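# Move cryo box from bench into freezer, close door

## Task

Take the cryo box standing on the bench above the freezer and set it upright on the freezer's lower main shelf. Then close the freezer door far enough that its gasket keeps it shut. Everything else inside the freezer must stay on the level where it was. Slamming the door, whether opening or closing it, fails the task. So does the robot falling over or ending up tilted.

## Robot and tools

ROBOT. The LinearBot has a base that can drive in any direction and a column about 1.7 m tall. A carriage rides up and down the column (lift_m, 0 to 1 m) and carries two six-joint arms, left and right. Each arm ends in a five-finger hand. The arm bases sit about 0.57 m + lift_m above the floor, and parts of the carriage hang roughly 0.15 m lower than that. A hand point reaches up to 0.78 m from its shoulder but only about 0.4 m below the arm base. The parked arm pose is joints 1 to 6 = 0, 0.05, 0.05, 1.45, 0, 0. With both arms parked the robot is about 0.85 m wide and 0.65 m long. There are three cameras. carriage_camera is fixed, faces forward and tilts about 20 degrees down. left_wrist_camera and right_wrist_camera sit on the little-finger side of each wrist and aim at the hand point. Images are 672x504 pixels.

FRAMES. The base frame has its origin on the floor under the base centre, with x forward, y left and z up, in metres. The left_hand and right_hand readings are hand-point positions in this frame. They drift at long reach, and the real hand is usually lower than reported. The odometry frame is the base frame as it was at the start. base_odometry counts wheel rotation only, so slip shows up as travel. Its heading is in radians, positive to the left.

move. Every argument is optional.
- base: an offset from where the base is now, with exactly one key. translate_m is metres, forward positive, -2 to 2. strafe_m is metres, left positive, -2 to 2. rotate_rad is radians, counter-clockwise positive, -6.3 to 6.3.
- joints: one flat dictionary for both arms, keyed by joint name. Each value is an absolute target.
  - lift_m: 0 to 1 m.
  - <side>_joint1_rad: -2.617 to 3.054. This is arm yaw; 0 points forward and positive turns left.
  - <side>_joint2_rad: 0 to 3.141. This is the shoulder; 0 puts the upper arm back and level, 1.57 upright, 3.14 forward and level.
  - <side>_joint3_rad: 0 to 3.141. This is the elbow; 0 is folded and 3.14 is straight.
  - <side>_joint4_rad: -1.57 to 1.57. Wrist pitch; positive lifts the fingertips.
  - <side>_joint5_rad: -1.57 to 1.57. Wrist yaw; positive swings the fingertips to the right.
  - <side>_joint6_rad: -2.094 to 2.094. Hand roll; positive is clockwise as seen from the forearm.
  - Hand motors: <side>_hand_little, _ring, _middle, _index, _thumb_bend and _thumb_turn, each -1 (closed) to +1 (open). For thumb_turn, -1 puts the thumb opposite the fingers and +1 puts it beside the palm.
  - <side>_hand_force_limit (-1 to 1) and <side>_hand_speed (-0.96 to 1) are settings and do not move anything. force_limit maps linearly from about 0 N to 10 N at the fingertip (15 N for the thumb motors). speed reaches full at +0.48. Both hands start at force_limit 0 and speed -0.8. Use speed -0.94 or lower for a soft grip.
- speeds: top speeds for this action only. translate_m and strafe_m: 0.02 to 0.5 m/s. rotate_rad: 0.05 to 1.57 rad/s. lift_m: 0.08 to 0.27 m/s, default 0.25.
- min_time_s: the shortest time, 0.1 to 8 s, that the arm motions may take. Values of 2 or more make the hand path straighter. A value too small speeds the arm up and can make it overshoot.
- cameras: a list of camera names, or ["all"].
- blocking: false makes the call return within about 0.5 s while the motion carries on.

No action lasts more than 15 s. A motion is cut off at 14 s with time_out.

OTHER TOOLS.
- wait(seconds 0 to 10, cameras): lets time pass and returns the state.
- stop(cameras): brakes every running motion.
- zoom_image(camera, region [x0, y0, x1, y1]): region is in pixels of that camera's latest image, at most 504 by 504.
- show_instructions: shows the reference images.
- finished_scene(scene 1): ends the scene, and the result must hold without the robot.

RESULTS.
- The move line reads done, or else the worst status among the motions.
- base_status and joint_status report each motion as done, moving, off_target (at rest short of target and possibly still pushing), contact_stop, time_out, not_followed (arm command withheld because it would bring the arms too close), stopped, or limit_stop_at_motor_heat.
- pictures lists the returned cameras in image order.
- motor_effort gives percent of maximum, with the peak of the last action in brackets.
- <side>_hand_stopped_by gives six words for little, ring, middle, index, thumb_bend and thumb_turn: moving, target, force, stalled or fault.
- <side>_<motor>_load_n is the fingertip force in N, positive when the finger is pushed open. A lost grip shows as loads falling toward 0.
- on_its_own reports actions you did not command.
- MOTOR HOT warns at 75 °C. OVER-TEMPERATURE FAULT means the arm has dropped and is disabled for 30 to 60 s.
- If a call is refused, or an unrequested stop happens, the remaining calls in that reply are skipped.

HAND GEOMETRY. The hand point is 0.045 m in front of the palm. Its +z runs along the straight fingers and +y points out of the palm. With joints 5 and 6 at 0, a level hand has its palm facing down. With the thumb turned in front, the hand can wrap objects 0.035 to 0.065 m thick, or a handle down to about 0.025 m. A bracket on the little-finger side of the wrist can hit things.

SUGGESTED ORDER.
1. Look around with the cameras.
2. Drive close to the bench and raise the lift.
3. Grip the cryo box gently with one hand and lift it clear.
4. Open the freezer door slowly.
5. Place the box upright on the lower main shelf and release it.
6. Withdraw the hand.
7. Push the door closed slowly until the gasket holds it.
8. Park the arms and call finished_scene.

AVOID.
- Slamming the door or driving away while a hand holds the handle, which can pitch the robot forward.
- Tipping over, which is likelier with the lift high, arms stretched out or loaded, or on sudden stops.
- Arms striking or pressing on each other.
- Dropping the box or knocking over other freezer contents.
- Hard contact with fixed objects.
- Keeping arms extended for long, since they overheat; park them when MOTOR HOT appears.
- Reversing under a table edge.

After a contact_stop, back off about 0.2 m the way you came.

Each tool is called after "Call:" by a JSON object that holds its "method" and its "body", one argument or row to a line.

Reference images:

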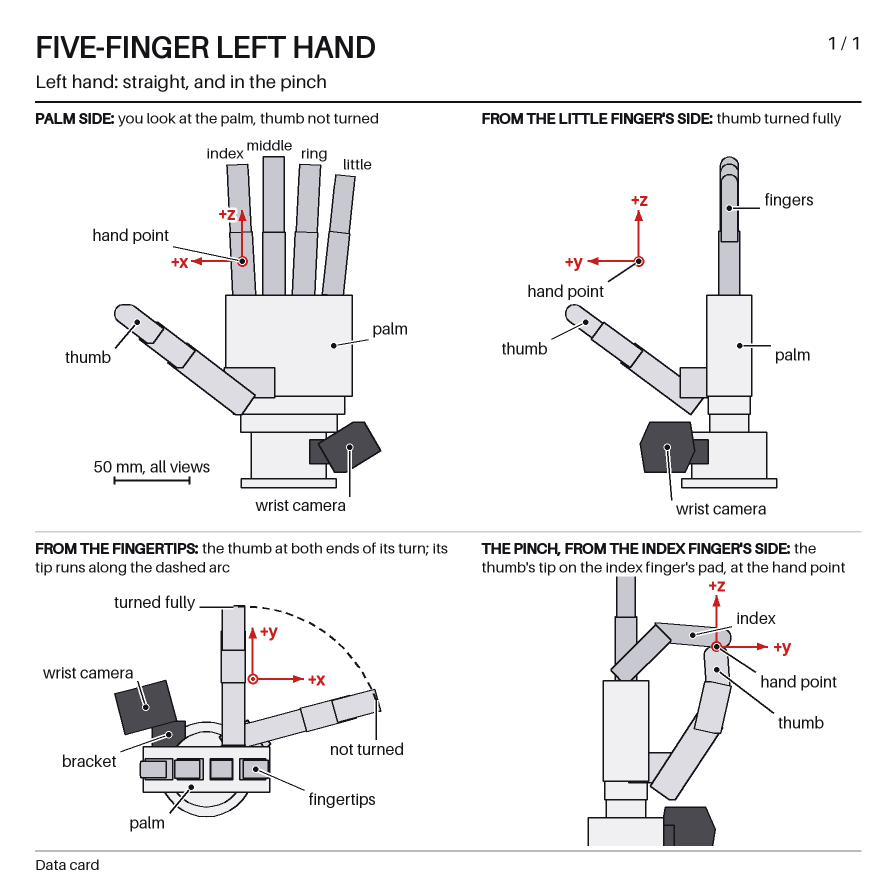

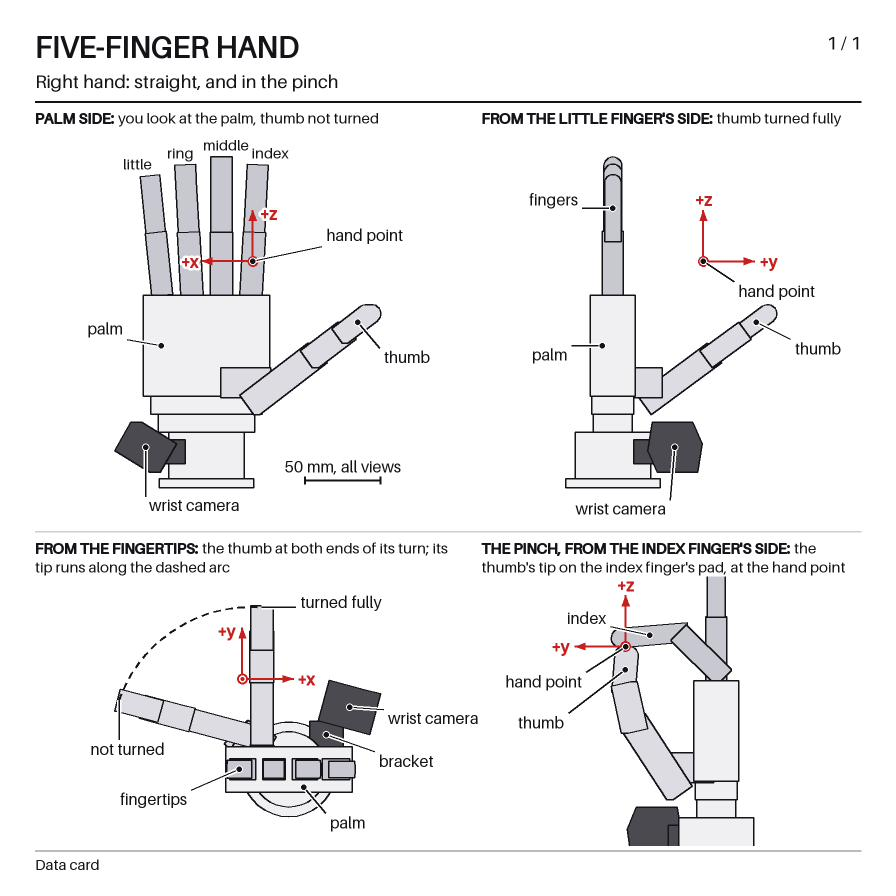

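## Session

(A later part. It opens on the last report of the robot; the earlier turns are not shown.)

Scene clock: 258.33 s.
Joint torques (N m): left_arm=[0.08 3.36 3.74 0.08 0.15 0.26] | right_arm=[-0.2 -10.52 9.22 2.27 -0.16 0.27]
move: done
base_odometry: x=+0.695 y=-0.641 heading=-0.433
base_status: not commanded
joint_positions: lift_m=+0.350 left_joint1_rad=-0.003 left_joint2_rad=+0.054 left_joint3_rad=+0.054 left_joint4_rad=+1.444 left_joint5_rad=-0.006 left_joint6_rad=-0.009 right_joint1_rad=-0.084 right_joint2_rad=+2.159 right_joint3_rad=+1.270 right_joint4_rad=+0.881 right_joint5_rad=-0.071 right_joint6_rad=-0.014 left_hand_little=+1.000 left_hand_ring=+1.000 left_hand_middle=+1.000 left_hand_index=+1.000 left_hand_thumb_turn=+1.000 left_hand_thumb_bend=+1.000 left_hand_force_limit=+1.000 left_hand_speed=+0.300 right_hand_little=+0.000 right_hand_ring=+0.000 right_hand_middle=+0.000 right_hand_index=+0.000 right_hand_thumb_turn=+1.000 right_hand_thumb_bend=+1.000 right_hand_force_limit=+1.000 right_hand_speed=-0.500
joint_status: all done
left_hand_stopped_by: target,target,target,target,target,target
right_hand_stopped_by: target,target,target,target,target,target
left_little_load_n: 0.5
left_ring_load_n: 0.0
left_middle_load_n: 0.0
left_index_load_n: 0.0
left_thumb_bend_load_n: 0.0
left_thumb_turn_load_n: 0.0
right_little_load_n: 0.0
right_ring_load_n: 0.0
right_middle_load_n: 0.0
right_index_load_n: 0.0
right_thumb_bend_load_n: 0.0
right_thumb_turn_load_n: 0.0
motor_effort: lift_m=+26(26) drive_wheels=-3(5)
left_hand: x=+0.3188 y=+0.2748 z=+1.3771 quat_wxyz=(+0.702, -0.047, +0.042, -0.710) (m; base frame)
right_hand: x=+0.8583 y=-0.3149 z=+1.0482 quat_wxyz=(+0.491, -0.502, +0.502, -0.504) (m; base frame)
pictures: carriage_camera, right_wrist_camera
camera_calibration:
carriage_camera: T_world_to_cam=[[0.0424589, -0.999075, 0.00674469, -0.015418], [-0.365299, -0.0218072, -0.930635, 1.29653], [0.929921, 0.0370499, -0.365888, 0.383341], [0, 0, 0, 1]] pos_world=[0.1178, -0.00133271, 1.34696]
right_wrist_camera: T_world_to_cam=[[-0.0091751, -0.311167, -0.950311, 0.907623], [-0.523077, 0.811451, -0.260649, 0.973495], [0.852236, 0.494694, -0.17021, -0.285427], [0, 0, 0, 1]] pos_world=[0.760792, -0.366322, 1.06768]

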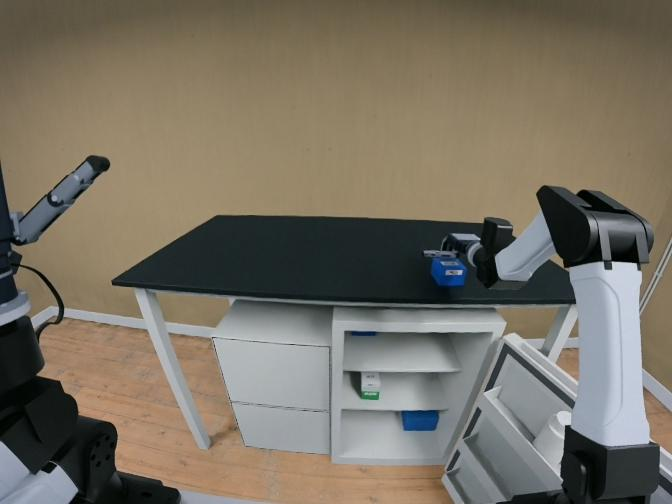

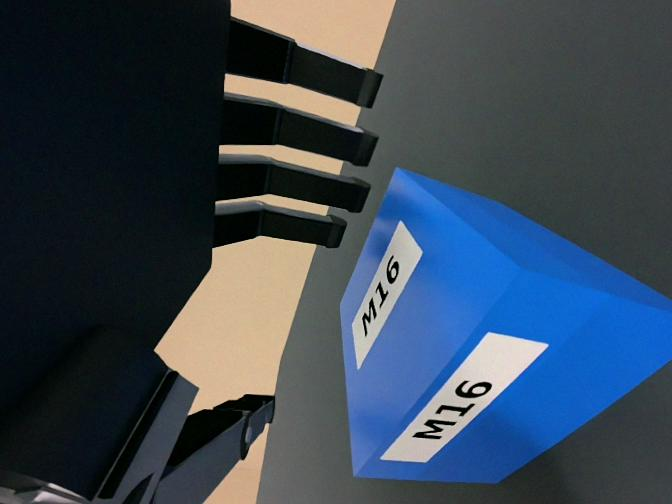

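Call:
{"method": "move", "body": {
  "joints": {"right_joint1_rad": -0.064, "right_joint5_rad": -0.07}
}}

Call:
{"method": "move", "body": {
  "joints": {"lift_m": 0.305},
  "speeds": {"lift_m": 0.08},
  "cameras": ["carriage_camera", "right_wrist_camera"]
}}

Scene clock: 259.37 s.
Joint torques (N m): left_arm=[0.06 3.37 3.77 0.07 0.16 0.26] | right_arm=[0.17 -10.61 9.2 2.27 -0.02 0.28]
move: done
base_odometry: x=+0.695 y=-0.641 heading=-0.433
base_status: not commanded
joint_positions: lift_m=+0.350 left_joint1_rad=-0.003 left_joint2_rad=+0.054 left_joint3_rad=+0.054 left_joint4_rad=+1.444 left_joint5_rad=-0.006 left_joint6_rad=-0.009 right_joint1_rad=-0.067 right_joint2_rad=+2.159 right_joint3_rad=+1.270 right_joint4_rad=+0.881 right_joint5_rad=-0.071 right_joint6_rad=-0.014 left_hand_little=+1.000 left_hand_ring=+1.000 left_hand_middle=+1.000 left_hand_index=+1.000 left_hand_thumb_turn=+1.000 left_hand_thumb_bend=+1.000 left_hand_force_limit=+1.000 left_hand_speed=+0.300 right_hand_little=+0.000 right_hand_ring=+0.000 right_hand_middle=+0.000 right_hand_index=+0.000 right_hand_thumb_turn=+1.000 right_hand_thumb_bend=+1.000 right_hand_force_limit=+1.000 right_hand_speed=-0.500
joint_status: all done
left_hand_stopped_by: target,target,target,target,target,target
right_hand_stopped_by: target,target,target,target,target,target
left_little_load_n: 0.0
left_ring_load_n: 0.0
left_middle_load_n: 0.0
left_index_load_n: -0.5
left_thumb_bend_load_n: 0.0
left_thumb_turn_load_n: 0.0
right_little_load_n: 0.0
right_ring_load_n: 0.0
right_middle_load_n: 0.0
right_index_load_n: 0.0
right_thumb_bend_load_n: 0.0
right_thumb_turn_load_n: 0.0
motor_effort: lift_m=+26(26) drive_wheels=-4(4)
left_hand: x=+0.3188 y=+0.2748 z=+1.3771 quat_wxyz=(+0.702, -0.047, +0.042, -0.710) (m; base frame)
right_hand: x=+0.8584 y=-0.3042 z=+1.0482 quat_wxyz=(+0.496, -0.506, +0.498, -0.500) (m; base frame)
pictures: none

Scene clock: 260.30 s.
Joint torques (N m): left_arm=[0.06 3.36 3.74 0.08 0.15 0.25] | right_arm=[0.23 -10.59 8.77 2.08 0 0.26]
move: done
base_odometry: x=+0.695 y=-0.641 heading=-0.433
base_status: not commanded
joint_positions: lift_m=+0.305 left_joint1_rad=-0.003 left_joint2_rad=+0.054 left_joint3_rad=+0.054 left_joint4_rad=+1.445 left_joint5_rad=-0.006 left_joint6_rad=-0.009 right_joint1_rad=-0.067 right_joint2_rad=+2.159 right_joint3_rad=+1.274 right_joint4_rad=+0.895 right_joint5_rad=-0.071 right_joint6_rad=-0.008 left_hand_little=+1.000 left_hand_ring=+1.000 left_hand_middle=+1.000 left_hand_index=+1.000 left_hand_thumb_turn=+1.000 left_hand_thumb_bend=+1.000 left_hand_force_limit=+1.000 left_hand_speed=+0.300 right_hand_little=+0.000 right_hand_ring=+0.000 right_hand_middle=+0.000 right_hand_index=+0.000 right_hand_thumb_turn=+1.000 right_hand_thumb_bend=+1.000 right_hand_force_limit=+1.000 right_hand_speed=-0.500
joint_status: all done
left_hand_stopped_by: target,target,target,target,target,target
right_hand_stopped_by: target,target,target,target,target,target
left_little_load_n: 0.0
left_ring_load_n: 0.0
left_middle_load_n: 0.0
left_index_load_n: 0.0
left_thumb_bend_load_n: 0.0
left_thumb_turn_load_n: 0.0
right_little_load_n: 0.0
right_ring_load_n: 0.0
right_middle_load_n: 0.0
right_index_load_n: 0.0
right_thumb_bend_load_n: 0.0
right_thumb_turn_load_n: 0.0
motor_effort: lift_m=+25(28) drive_wheels=-4(4)
left_hand: x=+0.3186 y=+0.2748 z=+1.3322 quat_wxyz=(+0.702, -0.046, +0.042, -0.710) (m; base frame)
right_hand: x=+0.8602 y=-0.3040 z=+1.0094 quat_wxyz=(+0.501, -0.500, +0.494, -0.504) (m; base frame)
pictures: carriage_camera, right_wrist_camera
camera_calibration:
carriage_camera: T_world_to_cam=[[0.0424589, -0.999075, 0.00674469, -0.0151145], [-0.365299, -0.0218072, -0.930635, 1.25465], [0.929921, 0.0370499, -0.365888, 0.366876], [0, 0, 0, 1]] pos_world=[0.1178, -0.00133271, 1.30196]
right_wrist_camera: T_world_to_cam=[[0.014162, -0.307086, -0.951576, 0.856645], [-0.531875, 0.803552, -0.267232, 0.967274], [0.846704, 0.509904, -0.151952, -0.30809], [0, 0, 0, 1]] pos_world=[0.763198, -0.357095, 1.02683]

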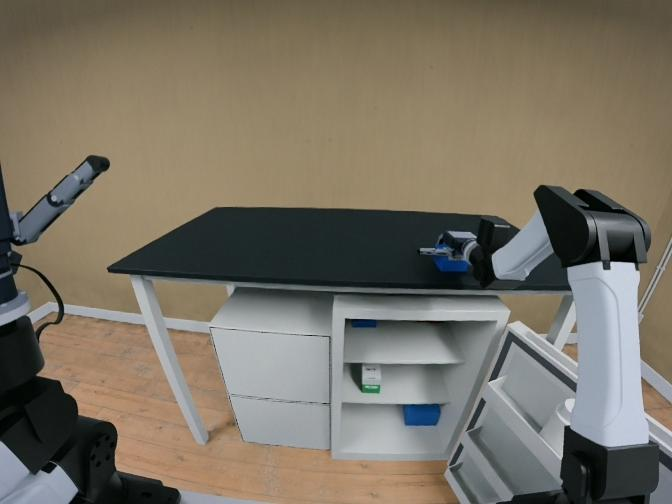

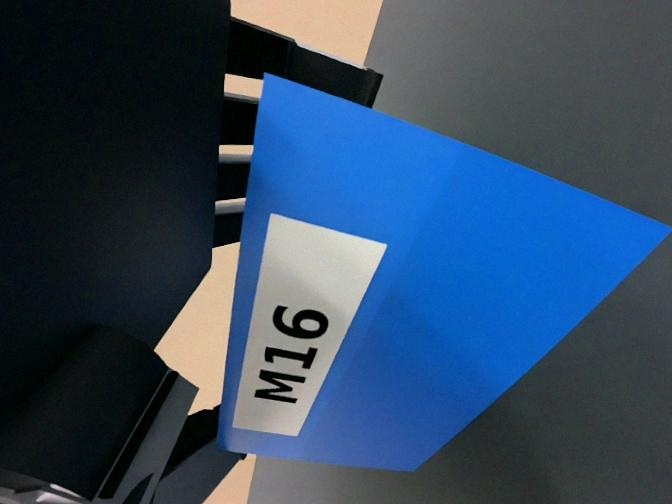

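Call:
{"method": "move", "body": {
  "base": {"translate_m": -0.11},
  "joints": {"lift_m": 0.31},
  "speeds": {"translate_m": 0.08},
  "cameras": ["carriage_camera", "right_wrist_camera"]
}}

Scene clock: 262.77 s.
Joint torques (N m): left_arm=[0.08 3.4 3.79 0.07 0.15 0.26] | right_arm=[0.23 -10.69 8.61 2.11 -0.01 0.22]
move: done
base_odometry: x=+0.595 y=-0.595 heading=-0.433
base_status: done
joint_positions: lift_m=+0.310 left_joint1_rad=-0.003 left_joint2_rad=+0.054 left_joint3_rad=+0.054 left_joint4_rad=+1.447 left_joint5_rad=-0.006 left_joint6_rad=-0.009 right_joint1_rad=-0.067 right_joint2_rad=+2.161 right_joint3_rad=+1.276 right_joint4_rad=+0.894 right_joint5_rad=-0.071 right_joint6_rad=-0.008 left_hand_little=+1.000 left_hand_ring=+1.000 left_hand_middle=+1.000 left_hand_index=+1.000 left_hand_thumb_turn=+1.000 left_hand_thumb_bend=+1.000 left_hand_force_limit=+1.000 left_hand_speed=+0.300 right_hand_little=+0.000 right_hand_ring=+0.000 right_hand_middle=+0.000 right_hand_index=+0.000 right_hand_thumb_turn=+1.000 right_hand_thumb_bend=+1.000 right_hand_force_limit=+1.000 right_hand_speed=-0.500
joint_status: all done
left_hand_stopped_by: target,target,target,target,target,target
right_hand_stopped_by: target,target,target,target,target,target
left_little_load_n: 0.0
left_ring_load_n: 0.0
left_middle_load_n: 0.0
left_index_load_n: 0.0
left_thumb_bend_load_n: 0.0
left_thumb_turn_load_n: 0.0
right_little_load_n: 0.0
right_ring_load_n: 0.5
right_middle_load_n: 0.0
right_index_load_n: 0.0
right_thumb_bend_load_n: 0.0
right_thumb_turn_load_n: 0.0
motor_effort: lift_m=+26(35) drive_wheels=+3(16)
left_hand: x=+0.3182 y=+0.2748 z=+1.3373 quat_wxyz=(+0.702, -0.046, +0.042, -0.710) (m; base frame)
right_hand: x=+0.8605 y=-0.3040 z=+1.0137 quat_wxyz=(+0.501, -0.501, +0.495, -0.503) (m; base frame)
pictures: carriage_camera, right_wrist_camera
camera_calibration:
carriage_camera: T_world_to_cam=[[0.0424589, -0.999075, 0.00674469, -0.0151475], [-0.365299, -0.0218072, -0.930635, 1.25921], [0.929921, 0.0370499, -0.365888, 0.368669], [0, 0, 0, 1]] pos_world=[0.1178, -0.00133271, 1.30686]
right_wrist_camera: T_world_to_cam=[[0.0130834, -0.306975, -0.951628, 0.861616], [-0.532177, 0.803583, -0.266535, 0.968186], [0.846532, 0.509922, -0.152851, -0.306575], [0, 0, 0, 1]] pos_world=[0.763499, -0.357195, 1.03113]

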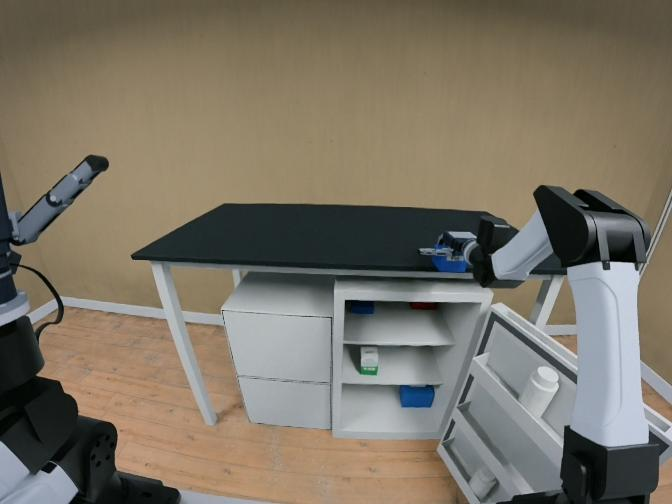

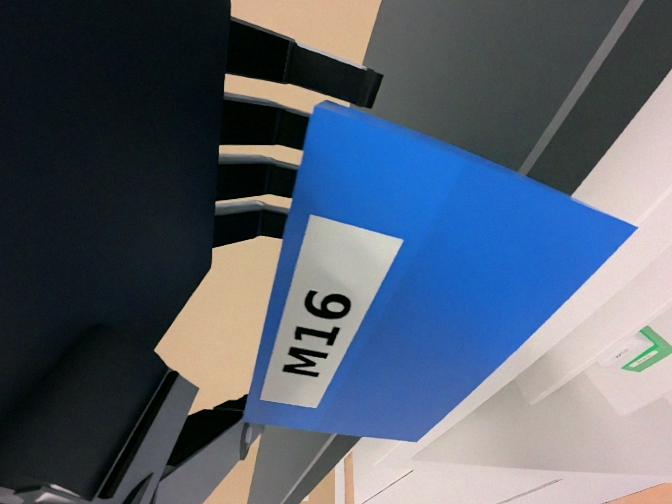

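Call:
{"method": "zoom_image", "body": {
  "camera": "carriage_camera",
  "region": [400, 220, 520, 300]
}}

Scaled by 4.200 from the camera's 672x504 image, which has a finer 960x720 frame.

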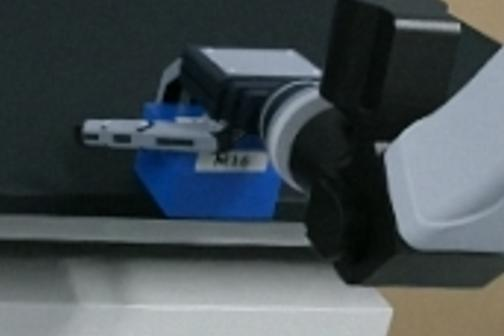

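Call:
{"method": "move", "body": {
  "joints": {"right_hand_index": 1, "right_hand_middle": 1, "right_hand_ring": 1, "right_hand_little": 1}
}}

Call:
{"method": "move", "body": {
  "base": {"translate_m": -0.047},
  "joints": {"right_hand_thumb_turn": -1},
  "speeds": {"translate_m": 0.1},
  "cameras": ["carriage_camera", "right_wrist_camera"]
}}

Scene clock: 264.73 s.
Joint torques (N m): left_arm=[0.08 3.36 3.77 0.04 0.15 0.26] | right_arm=[0.21 -10.8 8.64 2.12 0.01 0.23]
move: done
base_odometry: x=+0.595 y=-0.595 heading=-0.433
base_status: not commanded
joint_positions: lift_m=+0.310 left_joint1_rad=-0.003 left_joint2_rad=+0.054 left_joint3_rad=+0.054 left_joint4_rad=+1.446 left_joint5_rad=-0.006 left_joint6_rad=-0.009 right_joint1_rad=-0.067 right_joint2_rad=+2.161 right_joint3_rad=+1.276 right_joint4_rad=+0.894 right_joint5_rad=-0.071 right_joint6_rad=-0.008 left_hand_little=+1.000 left_hand_ring=+1.000 left_hand_middle=+1.000 left_hand_index=+1.000 left_hand_thumb_turn=+1.000 left_hand_thumb_bend=+1.000 left_hand_force_limit=+1.000 left_hand_speed=+0.300 right_hand_little=+1.000 right_hand_ring=+1.000 right_hand_middle=+1.000 right_hand_index=+1.000 right_hand_thumb_turn=+1.000 right_hand_thumb_bend=+1.000 right_hand_force_limit=+1.000 right_hand_speed=-0.500
joint_status: all done
left_hand_stopped_by: target,target,target,target,target,target
right_hand_stopped_by: target,target,target,target,target,target
left_little_load_n: 0.0
left_ring_load_n: 0.0
left_middle_load_n: 0.0
left_index_load_n: 0.0
left_thumb_bend_load_n: 0.0
left_thumb_turn_load_n: 0.0
right_little_load_n: 0.0
right_ring_load_n: 0.0
right_middle_load_n: 0.0
right_index_load_n: -0.5
right_thumb_bend_load_n: 0.0
right_thumb_turn_load_n: 0.0
motor_effort: lift_m=+26(26) drive_wheels=+3(4)
left_hand: x=+0.3183 y=+0.2748 z=+1.3372 quat_wxyz=(+0.702, -0.046, +0.042, -0.710) (m; base frame)
right_hand: x=+0.8605 y=-0.3040 z=+1.0137 quat_wxyz=(+0.501, -0.501, +0.495, -0.503) (m; base frame)
pictures: none

Scene clock: 267.30 s.
Joint torques (N m): left_arm=[0.08 3.37 3.77 0.04 0.15 0.26] | right_arm=[0.18 -10.76 8.62 2.15 0.01 0.21]
move: done
base_odometry: x=+0.552 y=-0.575 heading=-0.433
base_status: done
joint_positions: lift_m=+0.310 left_joint1_rad=-0.003 left_joint2_rad=+0.054 left_joint3_rad=+0.054 left_joint4_rad=+1.446 left_joint5_rad=-0.005 left_joint6_rad=-0.009 right_joint1_rad=-0.067 right_joint2_rad=+2.161 right_joint3_rad=+1.276 right_joint4_rad=+0.891 right_joint5_rad=-0.071 right_joint6_rad=-0.008 left_hand_little=+1.000 left_hand_ring=+1.000 left_hand_middle=+1.000 left_hand_index=+1.000 left_hand_thumb_turn=+1.000 left_hand_thumb_bend=+1.000 left_hand_force_limit=+1.000 left_hand_speed=+0.300 right_hand_little=+1.000 right_hand_ring=+1.000 right_hand_middle=+1.000 right_hand_index=+1.000 right_hand_thumb_turn=-1.000 right_hand_thumb_bend=+1.000 right_hand_force_limit=+1.000 right_hand_speed=-0.500
joint_status: all done
left_hand_stopped_by: target,target,target,target,target,target
right_hand_stopped_by: target,target,target,target,target,target
left_little_load_n: 0.0
left_ring_load_n: 0.0
left_middle_load_n: 0.0
left_index_load_n: 0.0
left_thumb_bend_load_n: 0.0
left_thumb_turn_load_n: 0.0
right_little_load_n: 0.0
right_ring_load_n: 0.0
right_middle_load_n: 0.0
right_index_load_n: 0.0
right_thumb_bend_load_n: 0.0
right_thumb_turn_load_n: 0.0
motor_effort: lift_m=+26(26) drive_wheels=-5(13)
left_hand: x=+0.3183 y=+0.2747 z=+1.3372 quat_wxyz=(+0.702, -0.046, +0.042, -0.710) (m; base frame)
right_hand: x=+0.8603 y=-0.3040 z=+1.0128 quat_wxyz=(+0.500, -0.501, +0.496, -0.503) (m; base frame)
pictures: carriage_camera, right_wrist_camera
camera_calibration:
carriage_camera: T_world_to_cam=[[0.0424589, -0.999075, 0.00674469, -0.0151475], [-0.365299, -0.0218072, -0.930635, 1.25921], [0.929921, 0.0370499, -0.365888, 0.368669], [0, 0, 0, 1]] pos_world=[0.1178, -0.00133271, 1.30686]
right_wrist_camera: T_world_to_cam=[[0.0102194, -0.306816, -0.951714, 0.86347], [-0.533051, 0.803583, -0.264785, 0.966862], [0.846021, 0.510018, -0.155336, -0.303583], [0, 0, 0, 1]] pos_world=[0.763401, -0.357195, 1.03063]

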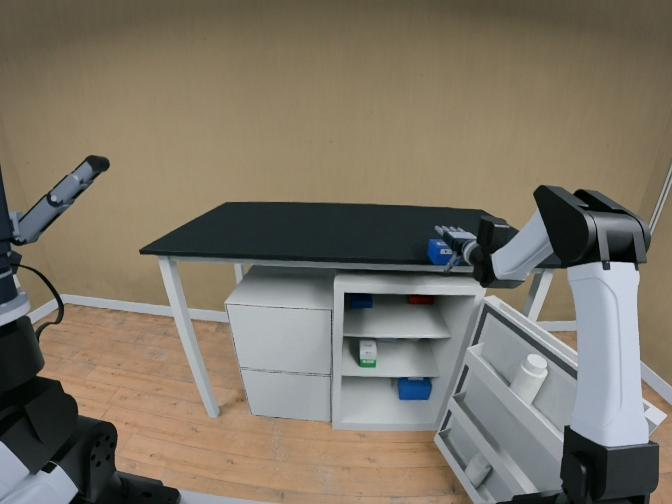

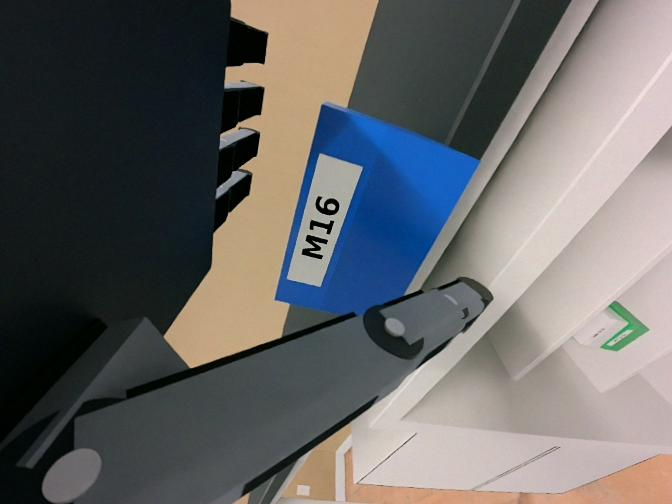

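Call:
{"method": "move", "body": {
  "joints": {"lift_m": 0.281},
  "speeds": {"lift_m": 0.08},
  "cameras": ["right_wrist_camera"]
}}

Call:
{"method": "zoom_image", "body": {
  "camera": "right_wrist_camera",
  "region": [160, 0, 520, 360]
}}

Scene clock: 268.37 s.
Joint torques (N m): left_arm=[0.08 3.37 3.73 0.05 0.14 0.26] | right_arm=[0.14 -10.99 8.44 2.21 0 0.21]
move: done
base_odometry: x=+0.552 y=-0.575 heading=-0.433
base_status: not commanded
joint_positions: lift_m=+0.281 left_joint1_rad=-0.003 left_joint2_rad=+0.054 left_joint3_rad=+0.054 left_joint4_rad=+1.446 left_joint5_rad=-0.005 left_joint6_rad=-0.009 right_joint1_rad=-0.067 right_joint2_rad=+2.163 right_joint3_rad=+1.277 right_joint4_rad=+0.888 right_joint5_rad=-0.071 right_joint6_rad=-0.008 left_hand_little=+1.000 left_hand_ring=+1.000 left_hand_middle=+1.000 left_hand_index=+1.000 left_hand_thumb_turn=+1.000 left_hand_thumb_bend=+1.000 left_hand_force_limit=+1.000 left_hand_speed=+0.300 right_hand_little=+1.000 right_hand_ring=+1.000 right_hand_middle=+1.000 right_hand_index=+1.000 right_hand_thumb_turn=-1.000 right_hand_thumb_bend=+1.000 right_hand_force_limit=+1.000 right_hand_speed=-0.500
joint_status: all done
left_hand_stopped_by: target,target,target,target,target,target
right_hand_stopped_by: target,target,target,target,target,target
left_little_load_n: 0.0
left_ring_load_n: 0.0
left_middle_load_n: 0.0
left_index_load_n: 0.0
left_thumb_bend_load_n: 0.0
left_thumb_turn_load_n: 0.0
right_little_load_n: 0.0
right_ring_load_n: 0.0
right_middle_load_n: 0.0
right_index_load_n: 0.0
right_thumb_bend_load_n: 0.0
right_thumb_turn_load_n: 0.0
motor_effort: lift_m=+26(30) drive_wheels=-3(5)
left_hand: x=+0.3185 y=+0.2747 z=+1.3081 quat_wxyz=(+0.702, -0.046, +0.042, -0.710) (m; base frame)
right_hand: x=+0.8605 y=-0.3040 z=+0.9822 quat_wxyz=(+0.499, -0.503, +0.497, -0.501) (m; base frame)
pictures: right_wrist_camera
camera_calibration:
right_wrist_camera: T_world_to_cam=[[0.00585595, -0.306479, -0.951859, 0.838318], [-0.534211, 0.803705, -0.262063, 0.957179], [0.845331, 0.510028, -0.159018, -0.304234], [0, 0, 0, 1]] pos_world=[0.763604, -0.357195, 1.00042]

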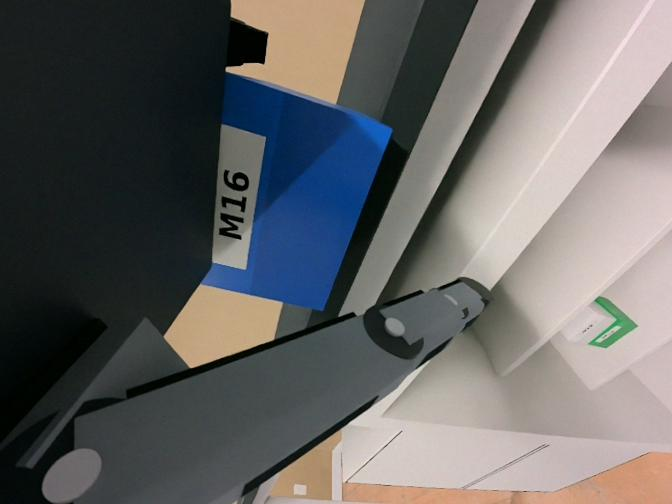

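Scaled by 1.400 from the camera's 672x504 image, which has a finer 960x720 frame.

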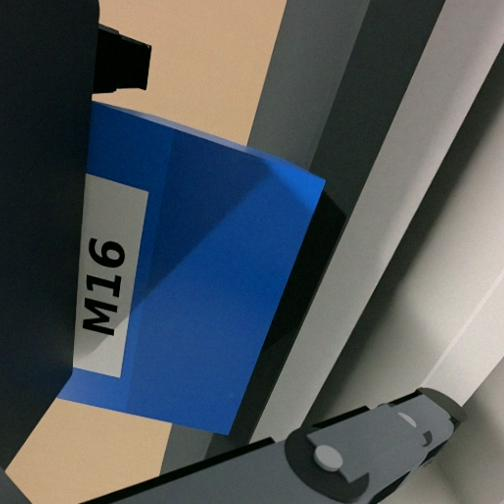

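Call:
{"method": "move", "body": {
  "joints": {"lift_m": 0.278, "right_hand_thumb_bend": -0.3, "right_hand_speed": -0.7, "right_hand_force_limit": 0.6},
  "speeds": {"lift_m": 0.08},
  "cameras": ["right_wrist_camera", "carriage_camera"]
}}

Scene clock: 271.80 s.
Joint torques (N m): left_arm=[0.06 3.37 3.78 0.04 0.15 0.26] | right_arm=[0.21 -10.99 8.49 2.13 0.01 0.19]
move: off_target
base_odometry: x=+0.552 y=-0.575 heading=-0.433
base_status: not commanded
joint_positions: lift_m=+0.278 left_joint1_rad=-0.003 left_joint2_rad=+0.054 left_joint3_rad=+0.054 left_joint4_rad=+1.446 left_joint5_rad=-0.005 left_joint6_rad=-0.009 right_joint1_rad=-0.067 right_joint2_rad=+2.163 right_joint3_rad=+1.277 right_joint4_rad=+0.893 right_joint5_rad=-0.071 right_joint6_rad=-0.007 left_hand_little=+1.000 left_hand_ring=+1.000 left_hand_middle=+1.000 left_hand_index=+1.000 left_hand_thumb_turn=+1.000 left_hand_thumb_bend=+1.000 left_hand_force_limit=+1.000 left_hand_speed=+0.300 right_hand_little=+1.000 right_hand_ring=+1.000 right_hand_middle=+1.000 right_hand_index=+1.000 right_hand_thumb_turn=-1.000 right_hand_thumb_bend=+0.102 right_hand_force_limit=+0.600 right_hand_speed=-0.700
joint_status: right_hand_thumb_bend off_target (ended at +0.102, target -0.300); the others done
left_hand_stopped_by: target,target,target,target,target,target
right_hand_stopped_by: target,target,target,target,force,target
left_little_load_n: 0.0
left_ring_load_n: 0.0
left_middle_load_n: 0.0
left_index_load_n: 0.0
left_thumb_bend_load_n: 0.0
left_thumb_turn_load_n: -0.5
right_little_load_n: 0.0
right_ring_load_n: 0.0
right_middle_load_n: 0.5
right_index_load_n: 0.0
right_thumb_bend_load_n: 14.0
right_thumb_turn_load_n: 1.5
motor_effort: lift_m=+25(31) drive_wheels=-4(5)
left_hand: x=+0.3185 y=+0.2747 z=+1.3052 quat_wxyz=(+0.702, -0.046, +0.042, -0.710) (m; base frame)
right_hand: x=+0.8608 y=-0.3040 z=+0.9808 quat_wxyz=(+0.501, -0.501, +0.495, -0.503) (m; base frame)
pictures: carriage_camera, right_wrist_camera
camera_calibration:
carriage_camera: T_world_to_cam=[[0.0424589, -0.999075, 0.00674469, -0.0149323], [-0.365299, -0.0218072, -0.930635, 1.22953], [0.929921, 0.0370499, -0.365888, 0.356997], [0, 0, 0, 1]] pos_world=[0.1178, -0.00133271, 1.27496]
right_wrist_camera: T_world_to_cam=[[0.0112652, -0.306131, -0.951923, 0.832479], [-0.532738, 0.803787, -0.264796, 0.958396], [0.846205, 0.510109, -0.154033, -0.310331], [0, 0, 0, 1]] pos_world=[0.7638, -0.357196, 0.998434]

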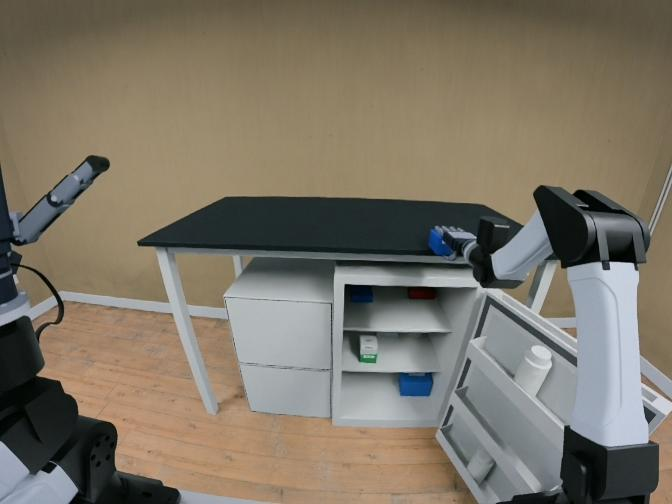

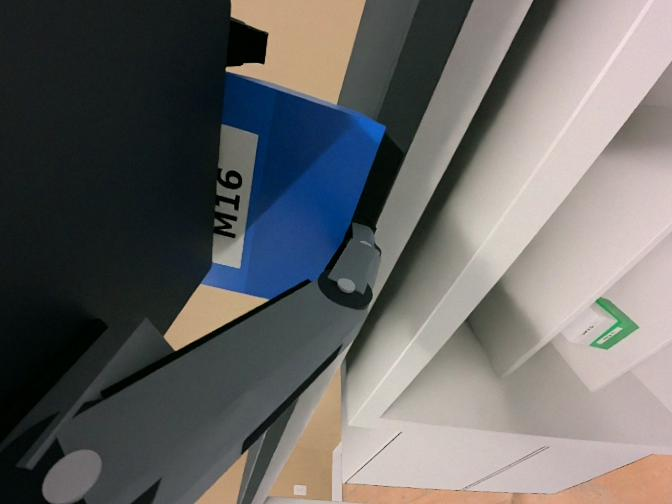

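Call:
{"method": "move", "body": {
  "joints": {"lift_m": 0.30},
  "speeds": {"lift_m": 0.08},
  "cameras": ["right_wrist_camera", "carriage_camera"]
}}

Scene clock: 272.70 s.
Joint torques (N m): left_arm=[0.08 3.4 3.79 0.04 0.14 0.25] | right_arm=[0.2 -10.95 8.46 2.36 0 0.19]
move: done
base_odometry: x=+0.552 y=-0.575 heading=-0.433
base_status: not commanded
joint_positions: lift_m=+0.300 left_joint1_rad=-0.003 left_joint2_rad=+0.054 left_joint3_rad=+0.054 left_joint4_rad=+1.446 left_joint5_rad=-0.005 left_joint6_rad=-0.009 right_joint1_rad=-0.067 right_joint2_rad=+2.164 right_joint3_rad=+1.277 right_joint4_rad=+0.874 right_joint5_rad=-0.071 right_joint6_rad=-0.007 left_hand_little=+1.000 left_hand_ring=+1.000 left_hand_middle=+1.000 left_hand_index=+1.000 left_hand_thumb_turn=+1.000 left_hand_thumb_bend=+1.000 left_hand_force_limit=+1.000 left_hand_speed=+0.300 right_hand_little=+1.000 right_hand_ring=+1.000 right_hand_middle=+1.000 right_hand_index=+1.000 right_hand_thumb_turn=-1.000 right_hand_thumb_bend=+0.102 right_hand_force_limit=+0.600 right_hand_speed=-0.700
joint_status: all done
left_hand_stopped_by: target,target,target,target,target,target
right_hand_stopped_by: target,target,target,target,force,target
left_little_load_n: 0.0
left_ring_load_n: 0.0
left_middle_load_n: 0.0
left_index_load_n: 0.0
left_thumb_bend_load_n: 0.0
left_thumb_turn_load_n: 0.0
right_little_load_n: 0.0
right_ring_load_n: 0.0
right_middle_load_n: 0.0
right_index_load_n: 0.5
right_thumb_bend_load_n: 13.5
right_thumb_turn_load_n: 1.5
motor_effort: lift_m=+26(33) drive_wheels=-5(5)
left_hand: x=+0.3185 y=+0.2747 z=+1.3271 quat_wxyz=(+0.702, -0.046, +0.042, -0.710) (m; base frame)
right_hand: x=+0.8596 y=-0.3039 z=+0.9971 quat_wxyz=(+0.496, -0.506, +0.501, -0.497) (m; base frame)
pictures: carriage_camera, right_wrist_camera
camera_calibration:
carriage_camera: T_world_to_cam=[[0.0424589, -0.999075, 0.00674469, -0.0150807], [-0.365299, -0.0218072, -0.930635, 1.25], [0.929921, 0.0370499, -0.365888, 0.365046], [0, 0, 0, 1]] pos_world=[0.1178, -0.00133271, 1.29696]
right_wrist_camera: T_world_to_cam=[[-0.00787604, -0.304883, -0.952357, 0.865309], [-0.537919, 0.80414, -0.252985, 0.954782], [0.84296, 0.510299, -0.170336, -0.2878], [0, 0, 0, 1]] pos_world=[0.763015, -0.357096, 1.01661]

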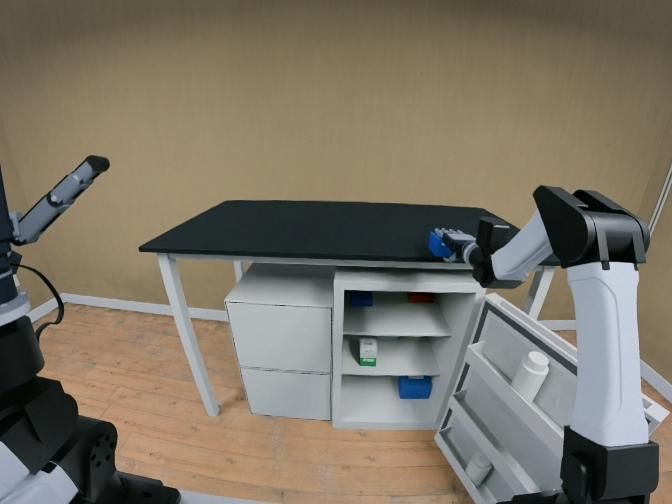

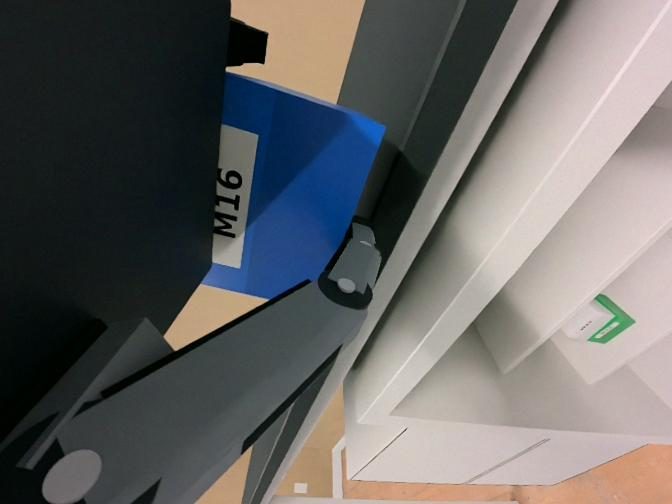

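Call:
{"method": "zoom_image", "body": {
  "camera": "carriage_camera",
  "region": [320, 250, 500, 440]
}}

Scaled by 2.653 from the camera's 672x504 image, which has a finer 960x720 frame.

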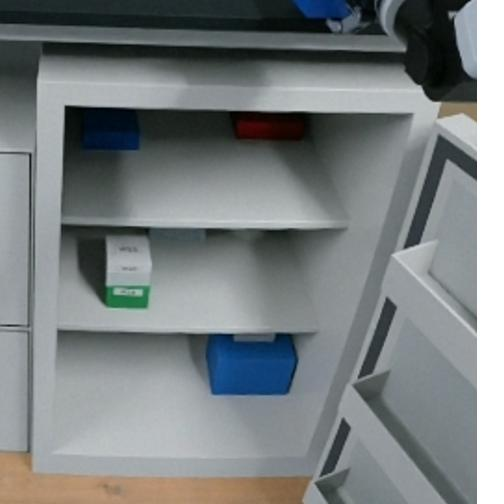

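Call:
{"method": "move", "body": {
  "base": {"translate_m": -0.15},
  "speeds": {"translate_m": 0.15},
  "cameras": ["carriage_camera"]
}}

Call:
{"method": "zoom_image", "body": {
  "camera": "carriage_camera",
  "region": [300, 220, 500, 430]
}}

Scene clock: 277.83 s.
Joint torques (N m): left_arm=[0.06 3.4 3.77 0.01 0.15 0.25] | right_arm=[0.18 -10.96 8.38 2.34 0 0.21]
move: done
base_odometry: x=+0.416 y=-0.512 heading=-0.433
base_status: done
joint_positions: lift_m=+0.300 left_joint1_rad=-0.003 left_joint2_rad=+0.054 left_joint3_rad=+0.054 left_joint4_rad=+1.448 left_joint5_rad=-0.005 left_joint6_rad=-0.009 right_joint1_rad=-0.067 right_joint2_rad=+2.164 right_joint3_rad=+1.277 right_joint4_rad=+0.871 right_joint5_rad=-0.071 right_joint6_rad=-0.007 left_hand_little=+1.000 left_hand_ring=+1.000 left_hand_middle=+1.000 left_hand_index=+1.000 left_hand_thumb_turn=+1.000 left_hand_thumb_bend=+1.000 left_hand_force_limit=+1.000 left_hand_speed=+0.300 right_hand_little=+1.000 right_hand_ring=+1.000 right_hand_middle=+1.000 right_hand_index=+1.000 right_hand_thumb_turn=-1.000 right_hand_thumb_bend=+0.102 right_hand_force_limit=+0.600 right_hand_speed=-0.700
joint_status: not commanded
left_hand_stopped_by: target,target,target,target,target,target
right_hand_stopped_by: target,target,target,target,force,target
left_little_load_n: 0.0
left_ring_load_n: 0.0
left_middle_load_n: 0.0
left_index_load_n: 0.0
left_thumb_bend_load_n: 0.0
left_thumb_turn_load_n: 0.0
right_little_load_n: 0.0
right_ring_load_n: 0.0
right_middle_load_n: 0.5
right_index_load_n: 0.0
right_thumb_bend_load_n: 13.5
right_thumb_turn_load_n: 1.5
motor_effort: lift_m=+26(26) drive_wheels=-1(10)
left_hand: x=+0.3181 y=+0.2747 z=+1.3273 quat_wxyz=(+0.702, -0.045, +0.041, -0.710) (m; base frame)
right_hand: x=+0.8594 y=-0.3039 z=+0.9963 quat_wxyz=(+0.495, -0.506, +0.502, -0.497) (m; base frame)
pictures: carriage_camera
camera_calibration:
carriage_camera: T_world_to_cam=[[0.0424589, -0.999075, 0.00674469, -0.0150807], [-0.365299, -0.0218072, -0.930635, 1.25], [0.929921, 0.0370499, -0.365888, 0.365046], [0, 0, 0, 1]] pos_world=[0.1178, -0.00133271, 1.29696]

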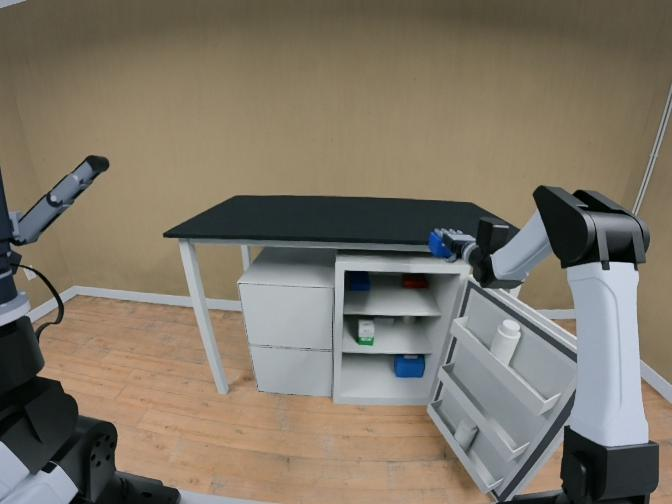

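Scaled by 2.400 from the camera's 672x504 image, which has a finer 960x720 frame.

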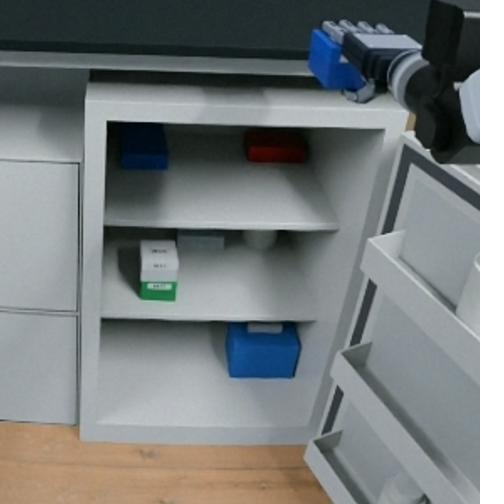

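Call:
{"method": "move", "body": {
  "joints": {"lift_m": 0.06, "right_joint2_rad": 3.05, "right_joint3_rad": 1.536, "right_joint4_rad": 1.16},
  "min_time_s": 3,
  "cameras": ["carriage_camera", "right_wrist_camera"]
}}

Scene clock: 282.87 s.
Joint torques (N m): left_arm=[0.08 3.43 3.77 0.02 0.15 0.26] | right_arm=[0.2 -11.4 5.63 2.42 -0.02 0.21]
move: done
base_odometry: x=+0.416 y=-0.512 heading=-0.433
base_status: not commanded
joint_positions: lift_m=+0.060 left_joint1_rad=-0.003 left_joint2_rad=+0.054 left_joint3_rad=+0.054 left_joint4_rad=+1.448 left_joint5_rad=-0.005 left_joint6_rad=-0.009 right_joint1_rad=-0.067 right_joint2_rad=+3.047 right_joint3_rad=+1.514 right_joint4_rad=+1.129 right_joint5_rad=-0.071 right_joint6_rad=-0.007 left_hand_little=+1.000 left_hand_ring=+1.000 left_hand_middle=+1.000 left_hand_index=+1.000 left_hand_thumb_turn=+1.000 left_hand_thumb_bend=+1.000 left_hand_force_limit=+1.000 left_hand_speed=+0.300 right_hand_little=+1.000 right_hand_ring=+1.000 right_hand_middle=+1.000 right_hand_index=+1.000 right_hand_thumb_turn=-1.000 right_hand_thumb_bend=+0.102 right_hand_force_limit=+0.600 right_hand_speed=-0.700
joint_status: all done
left_hand_stopped_by: target,target,target,target,target,target
right_hand_stopped_by: target,target,target,target,force,target
left_little_load_n: 0.0
left_ring_load_n: -0.5
left_middle_load_n: 0.0
left_index_load_n: -0.5
left_thumb_bend_load_n: 0.0
left_thumb_turn_load_n: 0.0
right_little_load_n: 0.0
right_ring_load_n: 0.0
right_middle_load_n: 0.5
right_index_load_n: 0.5
right_thumb_bend_load_n: 13.5
right_thumb_turn_load_n: 1.5
motor_effort: lift_m=+26(32) drive_wheels=+0(2)
left_hand: x=+0.3179 y=+0.2747 z=+1.0873 quat_wxyz=(+0.702, -0.045, +0.041, -0.710) (m; base frame)
right_hand: x=+0.7989 y=-0.2998 z=+0.3769 quat_wxyz=(+0.397, -0.586, +0.594, -0.384) (m; base frame)
pictures: carriage_camera, right_wrist_camera
camera_calibration:
carriage_camera: T_world_to_cam=[[0.0424589, -0.999075, 0.00674469, -0.0134613], [-0.365299, -0.0218072, -0.930635, 1.02655], [0.929921, 0.0370499, -0.365888, 0.277197], [0, 0, 0, 1]] pos_world=[0.1178, -0.00133271, 1.05686]
right_wrist_camera: T_world_to_cam=[[-0.370005, -0.280441, -0.885692, 0.546941], [-0.589601, 0.80764, -0.00941661, 0.712516], [0.717961, 0.51872, -0.464179, -0.131215], [0, 0, 0, 1]] pos_world=[0.716678, -0.354008, 0.430223]

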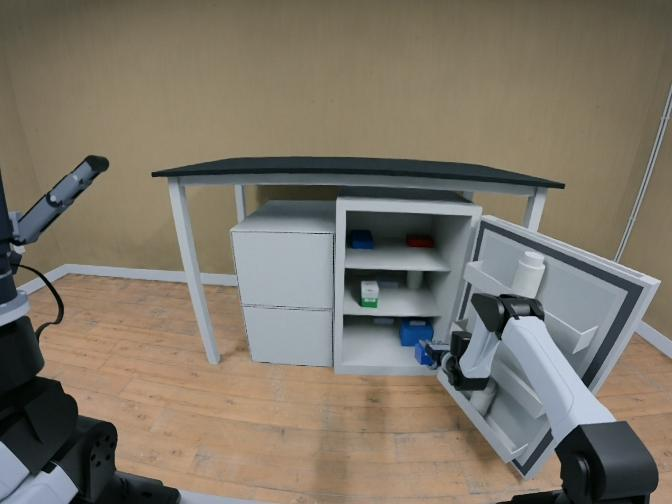

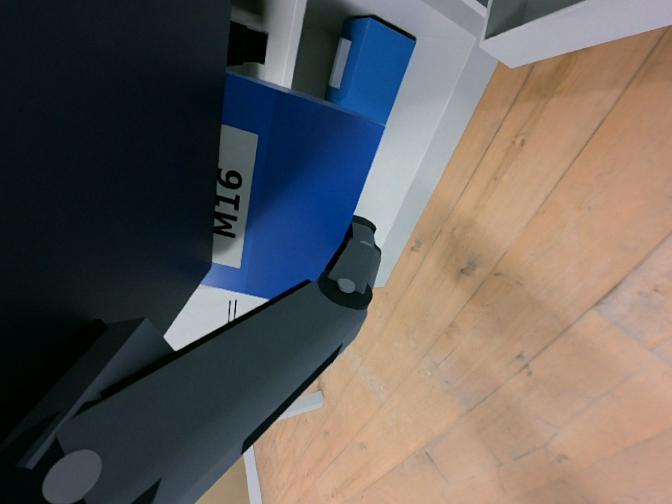

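Call:
{"method": "zoom_image", "body": {
  "camera": "carriage_camera",
  "region": [320, 190, 520, 390]
}}

Scaled by 2.520 from the camera's 672x504 image, which has a finer 960x720 frame.

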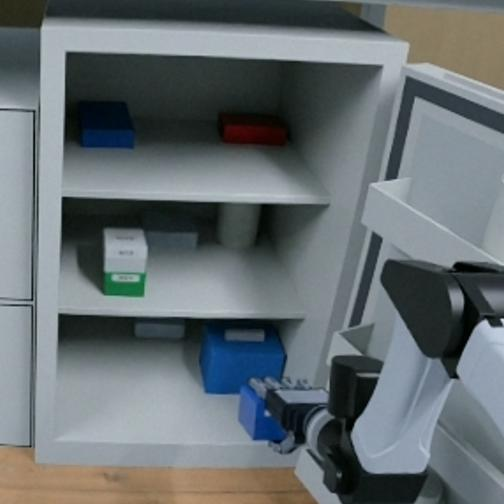

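Call:
{"method": "move", "body": {
  "base": {"translate_m": 0.34},
  "speeds": {"translate_m": 0.2},
  "cameras": ["carriage_camera", "right_wrist_camera"]
}}

Call:
{"method": "zoom_image", "body": {
  "camera": "carriage_camera",
  "region": [320, 220, 540, 440]
}}

Scene clock: 286.20 s.
Joint torques (N m): left_arm=[0.08 3.43 3.77 0.02 0.14 0.26] | right_arm=[0.18 -11.37 5.81 2.38 -0.03 0.2]
move: done
base_odometry: x=+0.725 y=-0.655 heading=-0.433
base_status: done
joint_positions: lift_m=+0.060 left_joint1_rad=-0.003 left_joint2_rad=+0.054 left_joint3_rad=+0.054 left_joint4_rad=+1.449 left_joint5_rad=-0.005 left_joint6_rad=-0.009 right_joint1_rad=-0.067 right_joint2_rad=+3.047 right_joint3_rad=+1.514 right_joint4_rad=+1.133 right_joint5_rad=-0.071 right_joint6_rad=-0.007 left_hand_little=+1.000 left_hand_ring=+1.000 left_hand_middle=+1.000 left_hand_index=+1.000 left_hand_thumb_turn=+1.000 left_hand_thumb_bend=+1.000 left_hand_force_limit=+1.000 left_hand_speed=+0.300 right_hand_little=+1.000 right_hand_ring=+1.000 right_hand_middle=+1.000 right_hand_index=+1.000 right_hand_thumb_turn=-1.000 right_hand_thumb_bend=+0.102 right_hand_force_limit=+0.600 right_hand_speed=-0.700
joint_status: not commanded
left_hand_stopped_by: target,target,target,target,target,target
right_hand_stopped_by: target,target,target,target,force,target
left_little_load_n: 0.0
left_ring_load_n: 0.0
left_middle_load_n: 0.0
left_index_load_n: 0.5
left_thumb_bend_load_n: 0.0
left_thumb_turn_load_n: 0.0
right_little_load_n: 0.0
right_ring_load_n: 0.5
right_middle_load_n: 0.0
right_index_load_n: 0.5
right_thumb_bend_load_n: 13.5
right_thumb_turn_load_n: 1.5
motor_effort: lift_m=+26(26) drive_wheels=-4(11)
left_hand: x=+0.3176 y=+0.2746 z=+1.0874 quat_wxyz=(+0.702, -0.045, +0.041, -0.710) (m; base frame)
right_hand: x=+0.7995 y=-0.2998 z=+0.3777 quat_wxyz=(+0.398, -0.585, +0.593, -0.385) (m; base frame)
pictures: carriage_camera, right_wrist_camera
camera_calibration:
carriage_camera: T_world_to_cam=[[0.0424589, -0.999075, 0.00674469, -0.0134613], [-0.365299, -0.0218072, -0.930635, 1.02655], [0.929921, 0.0370499, -0.365888, 0.277197], [0, 0, 0, 1]] pos_world=[0.1178, -0.00133271, 1.05686]
right_wrist_camera: T_world_to_cam=[[-0.366572, -0.280617, -0.887062, 0.545604], [-0.589553, 0.807643, -0.0118646, 0.713777], [0.719759, 0.518621, -0.461497, -0.133747], [0, 0, 0, 1]] pos_world=[0.717078, -0.354008, 0.43073]

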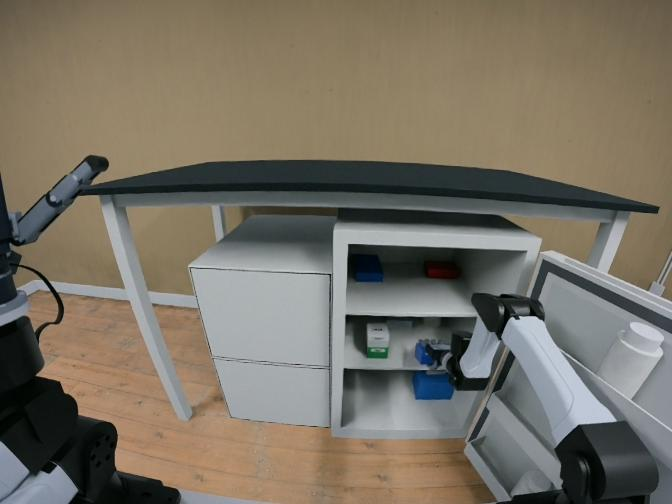

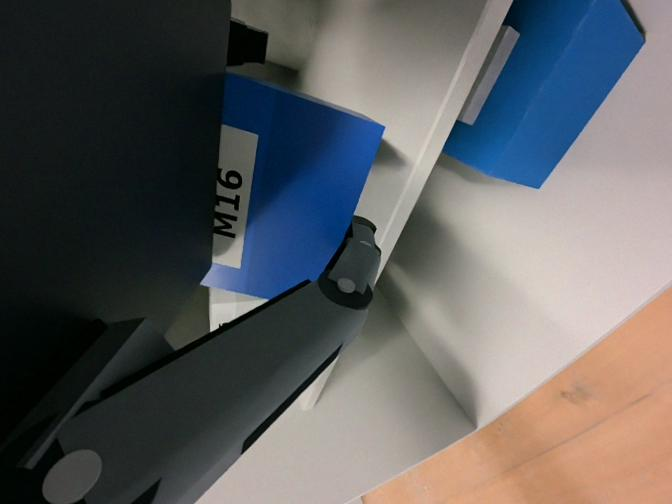

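Scaled by 2.291 from the camera's 672x504 image, which has a finer 960x720 frame.

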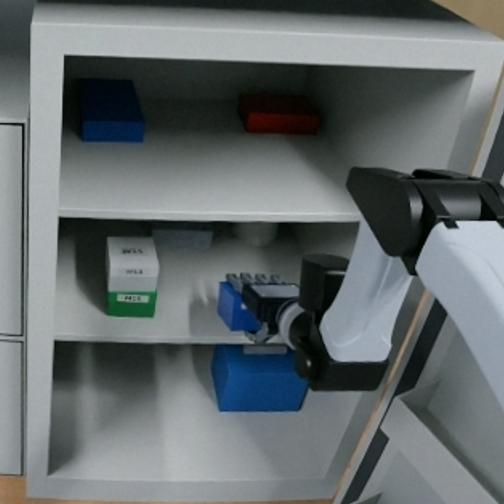

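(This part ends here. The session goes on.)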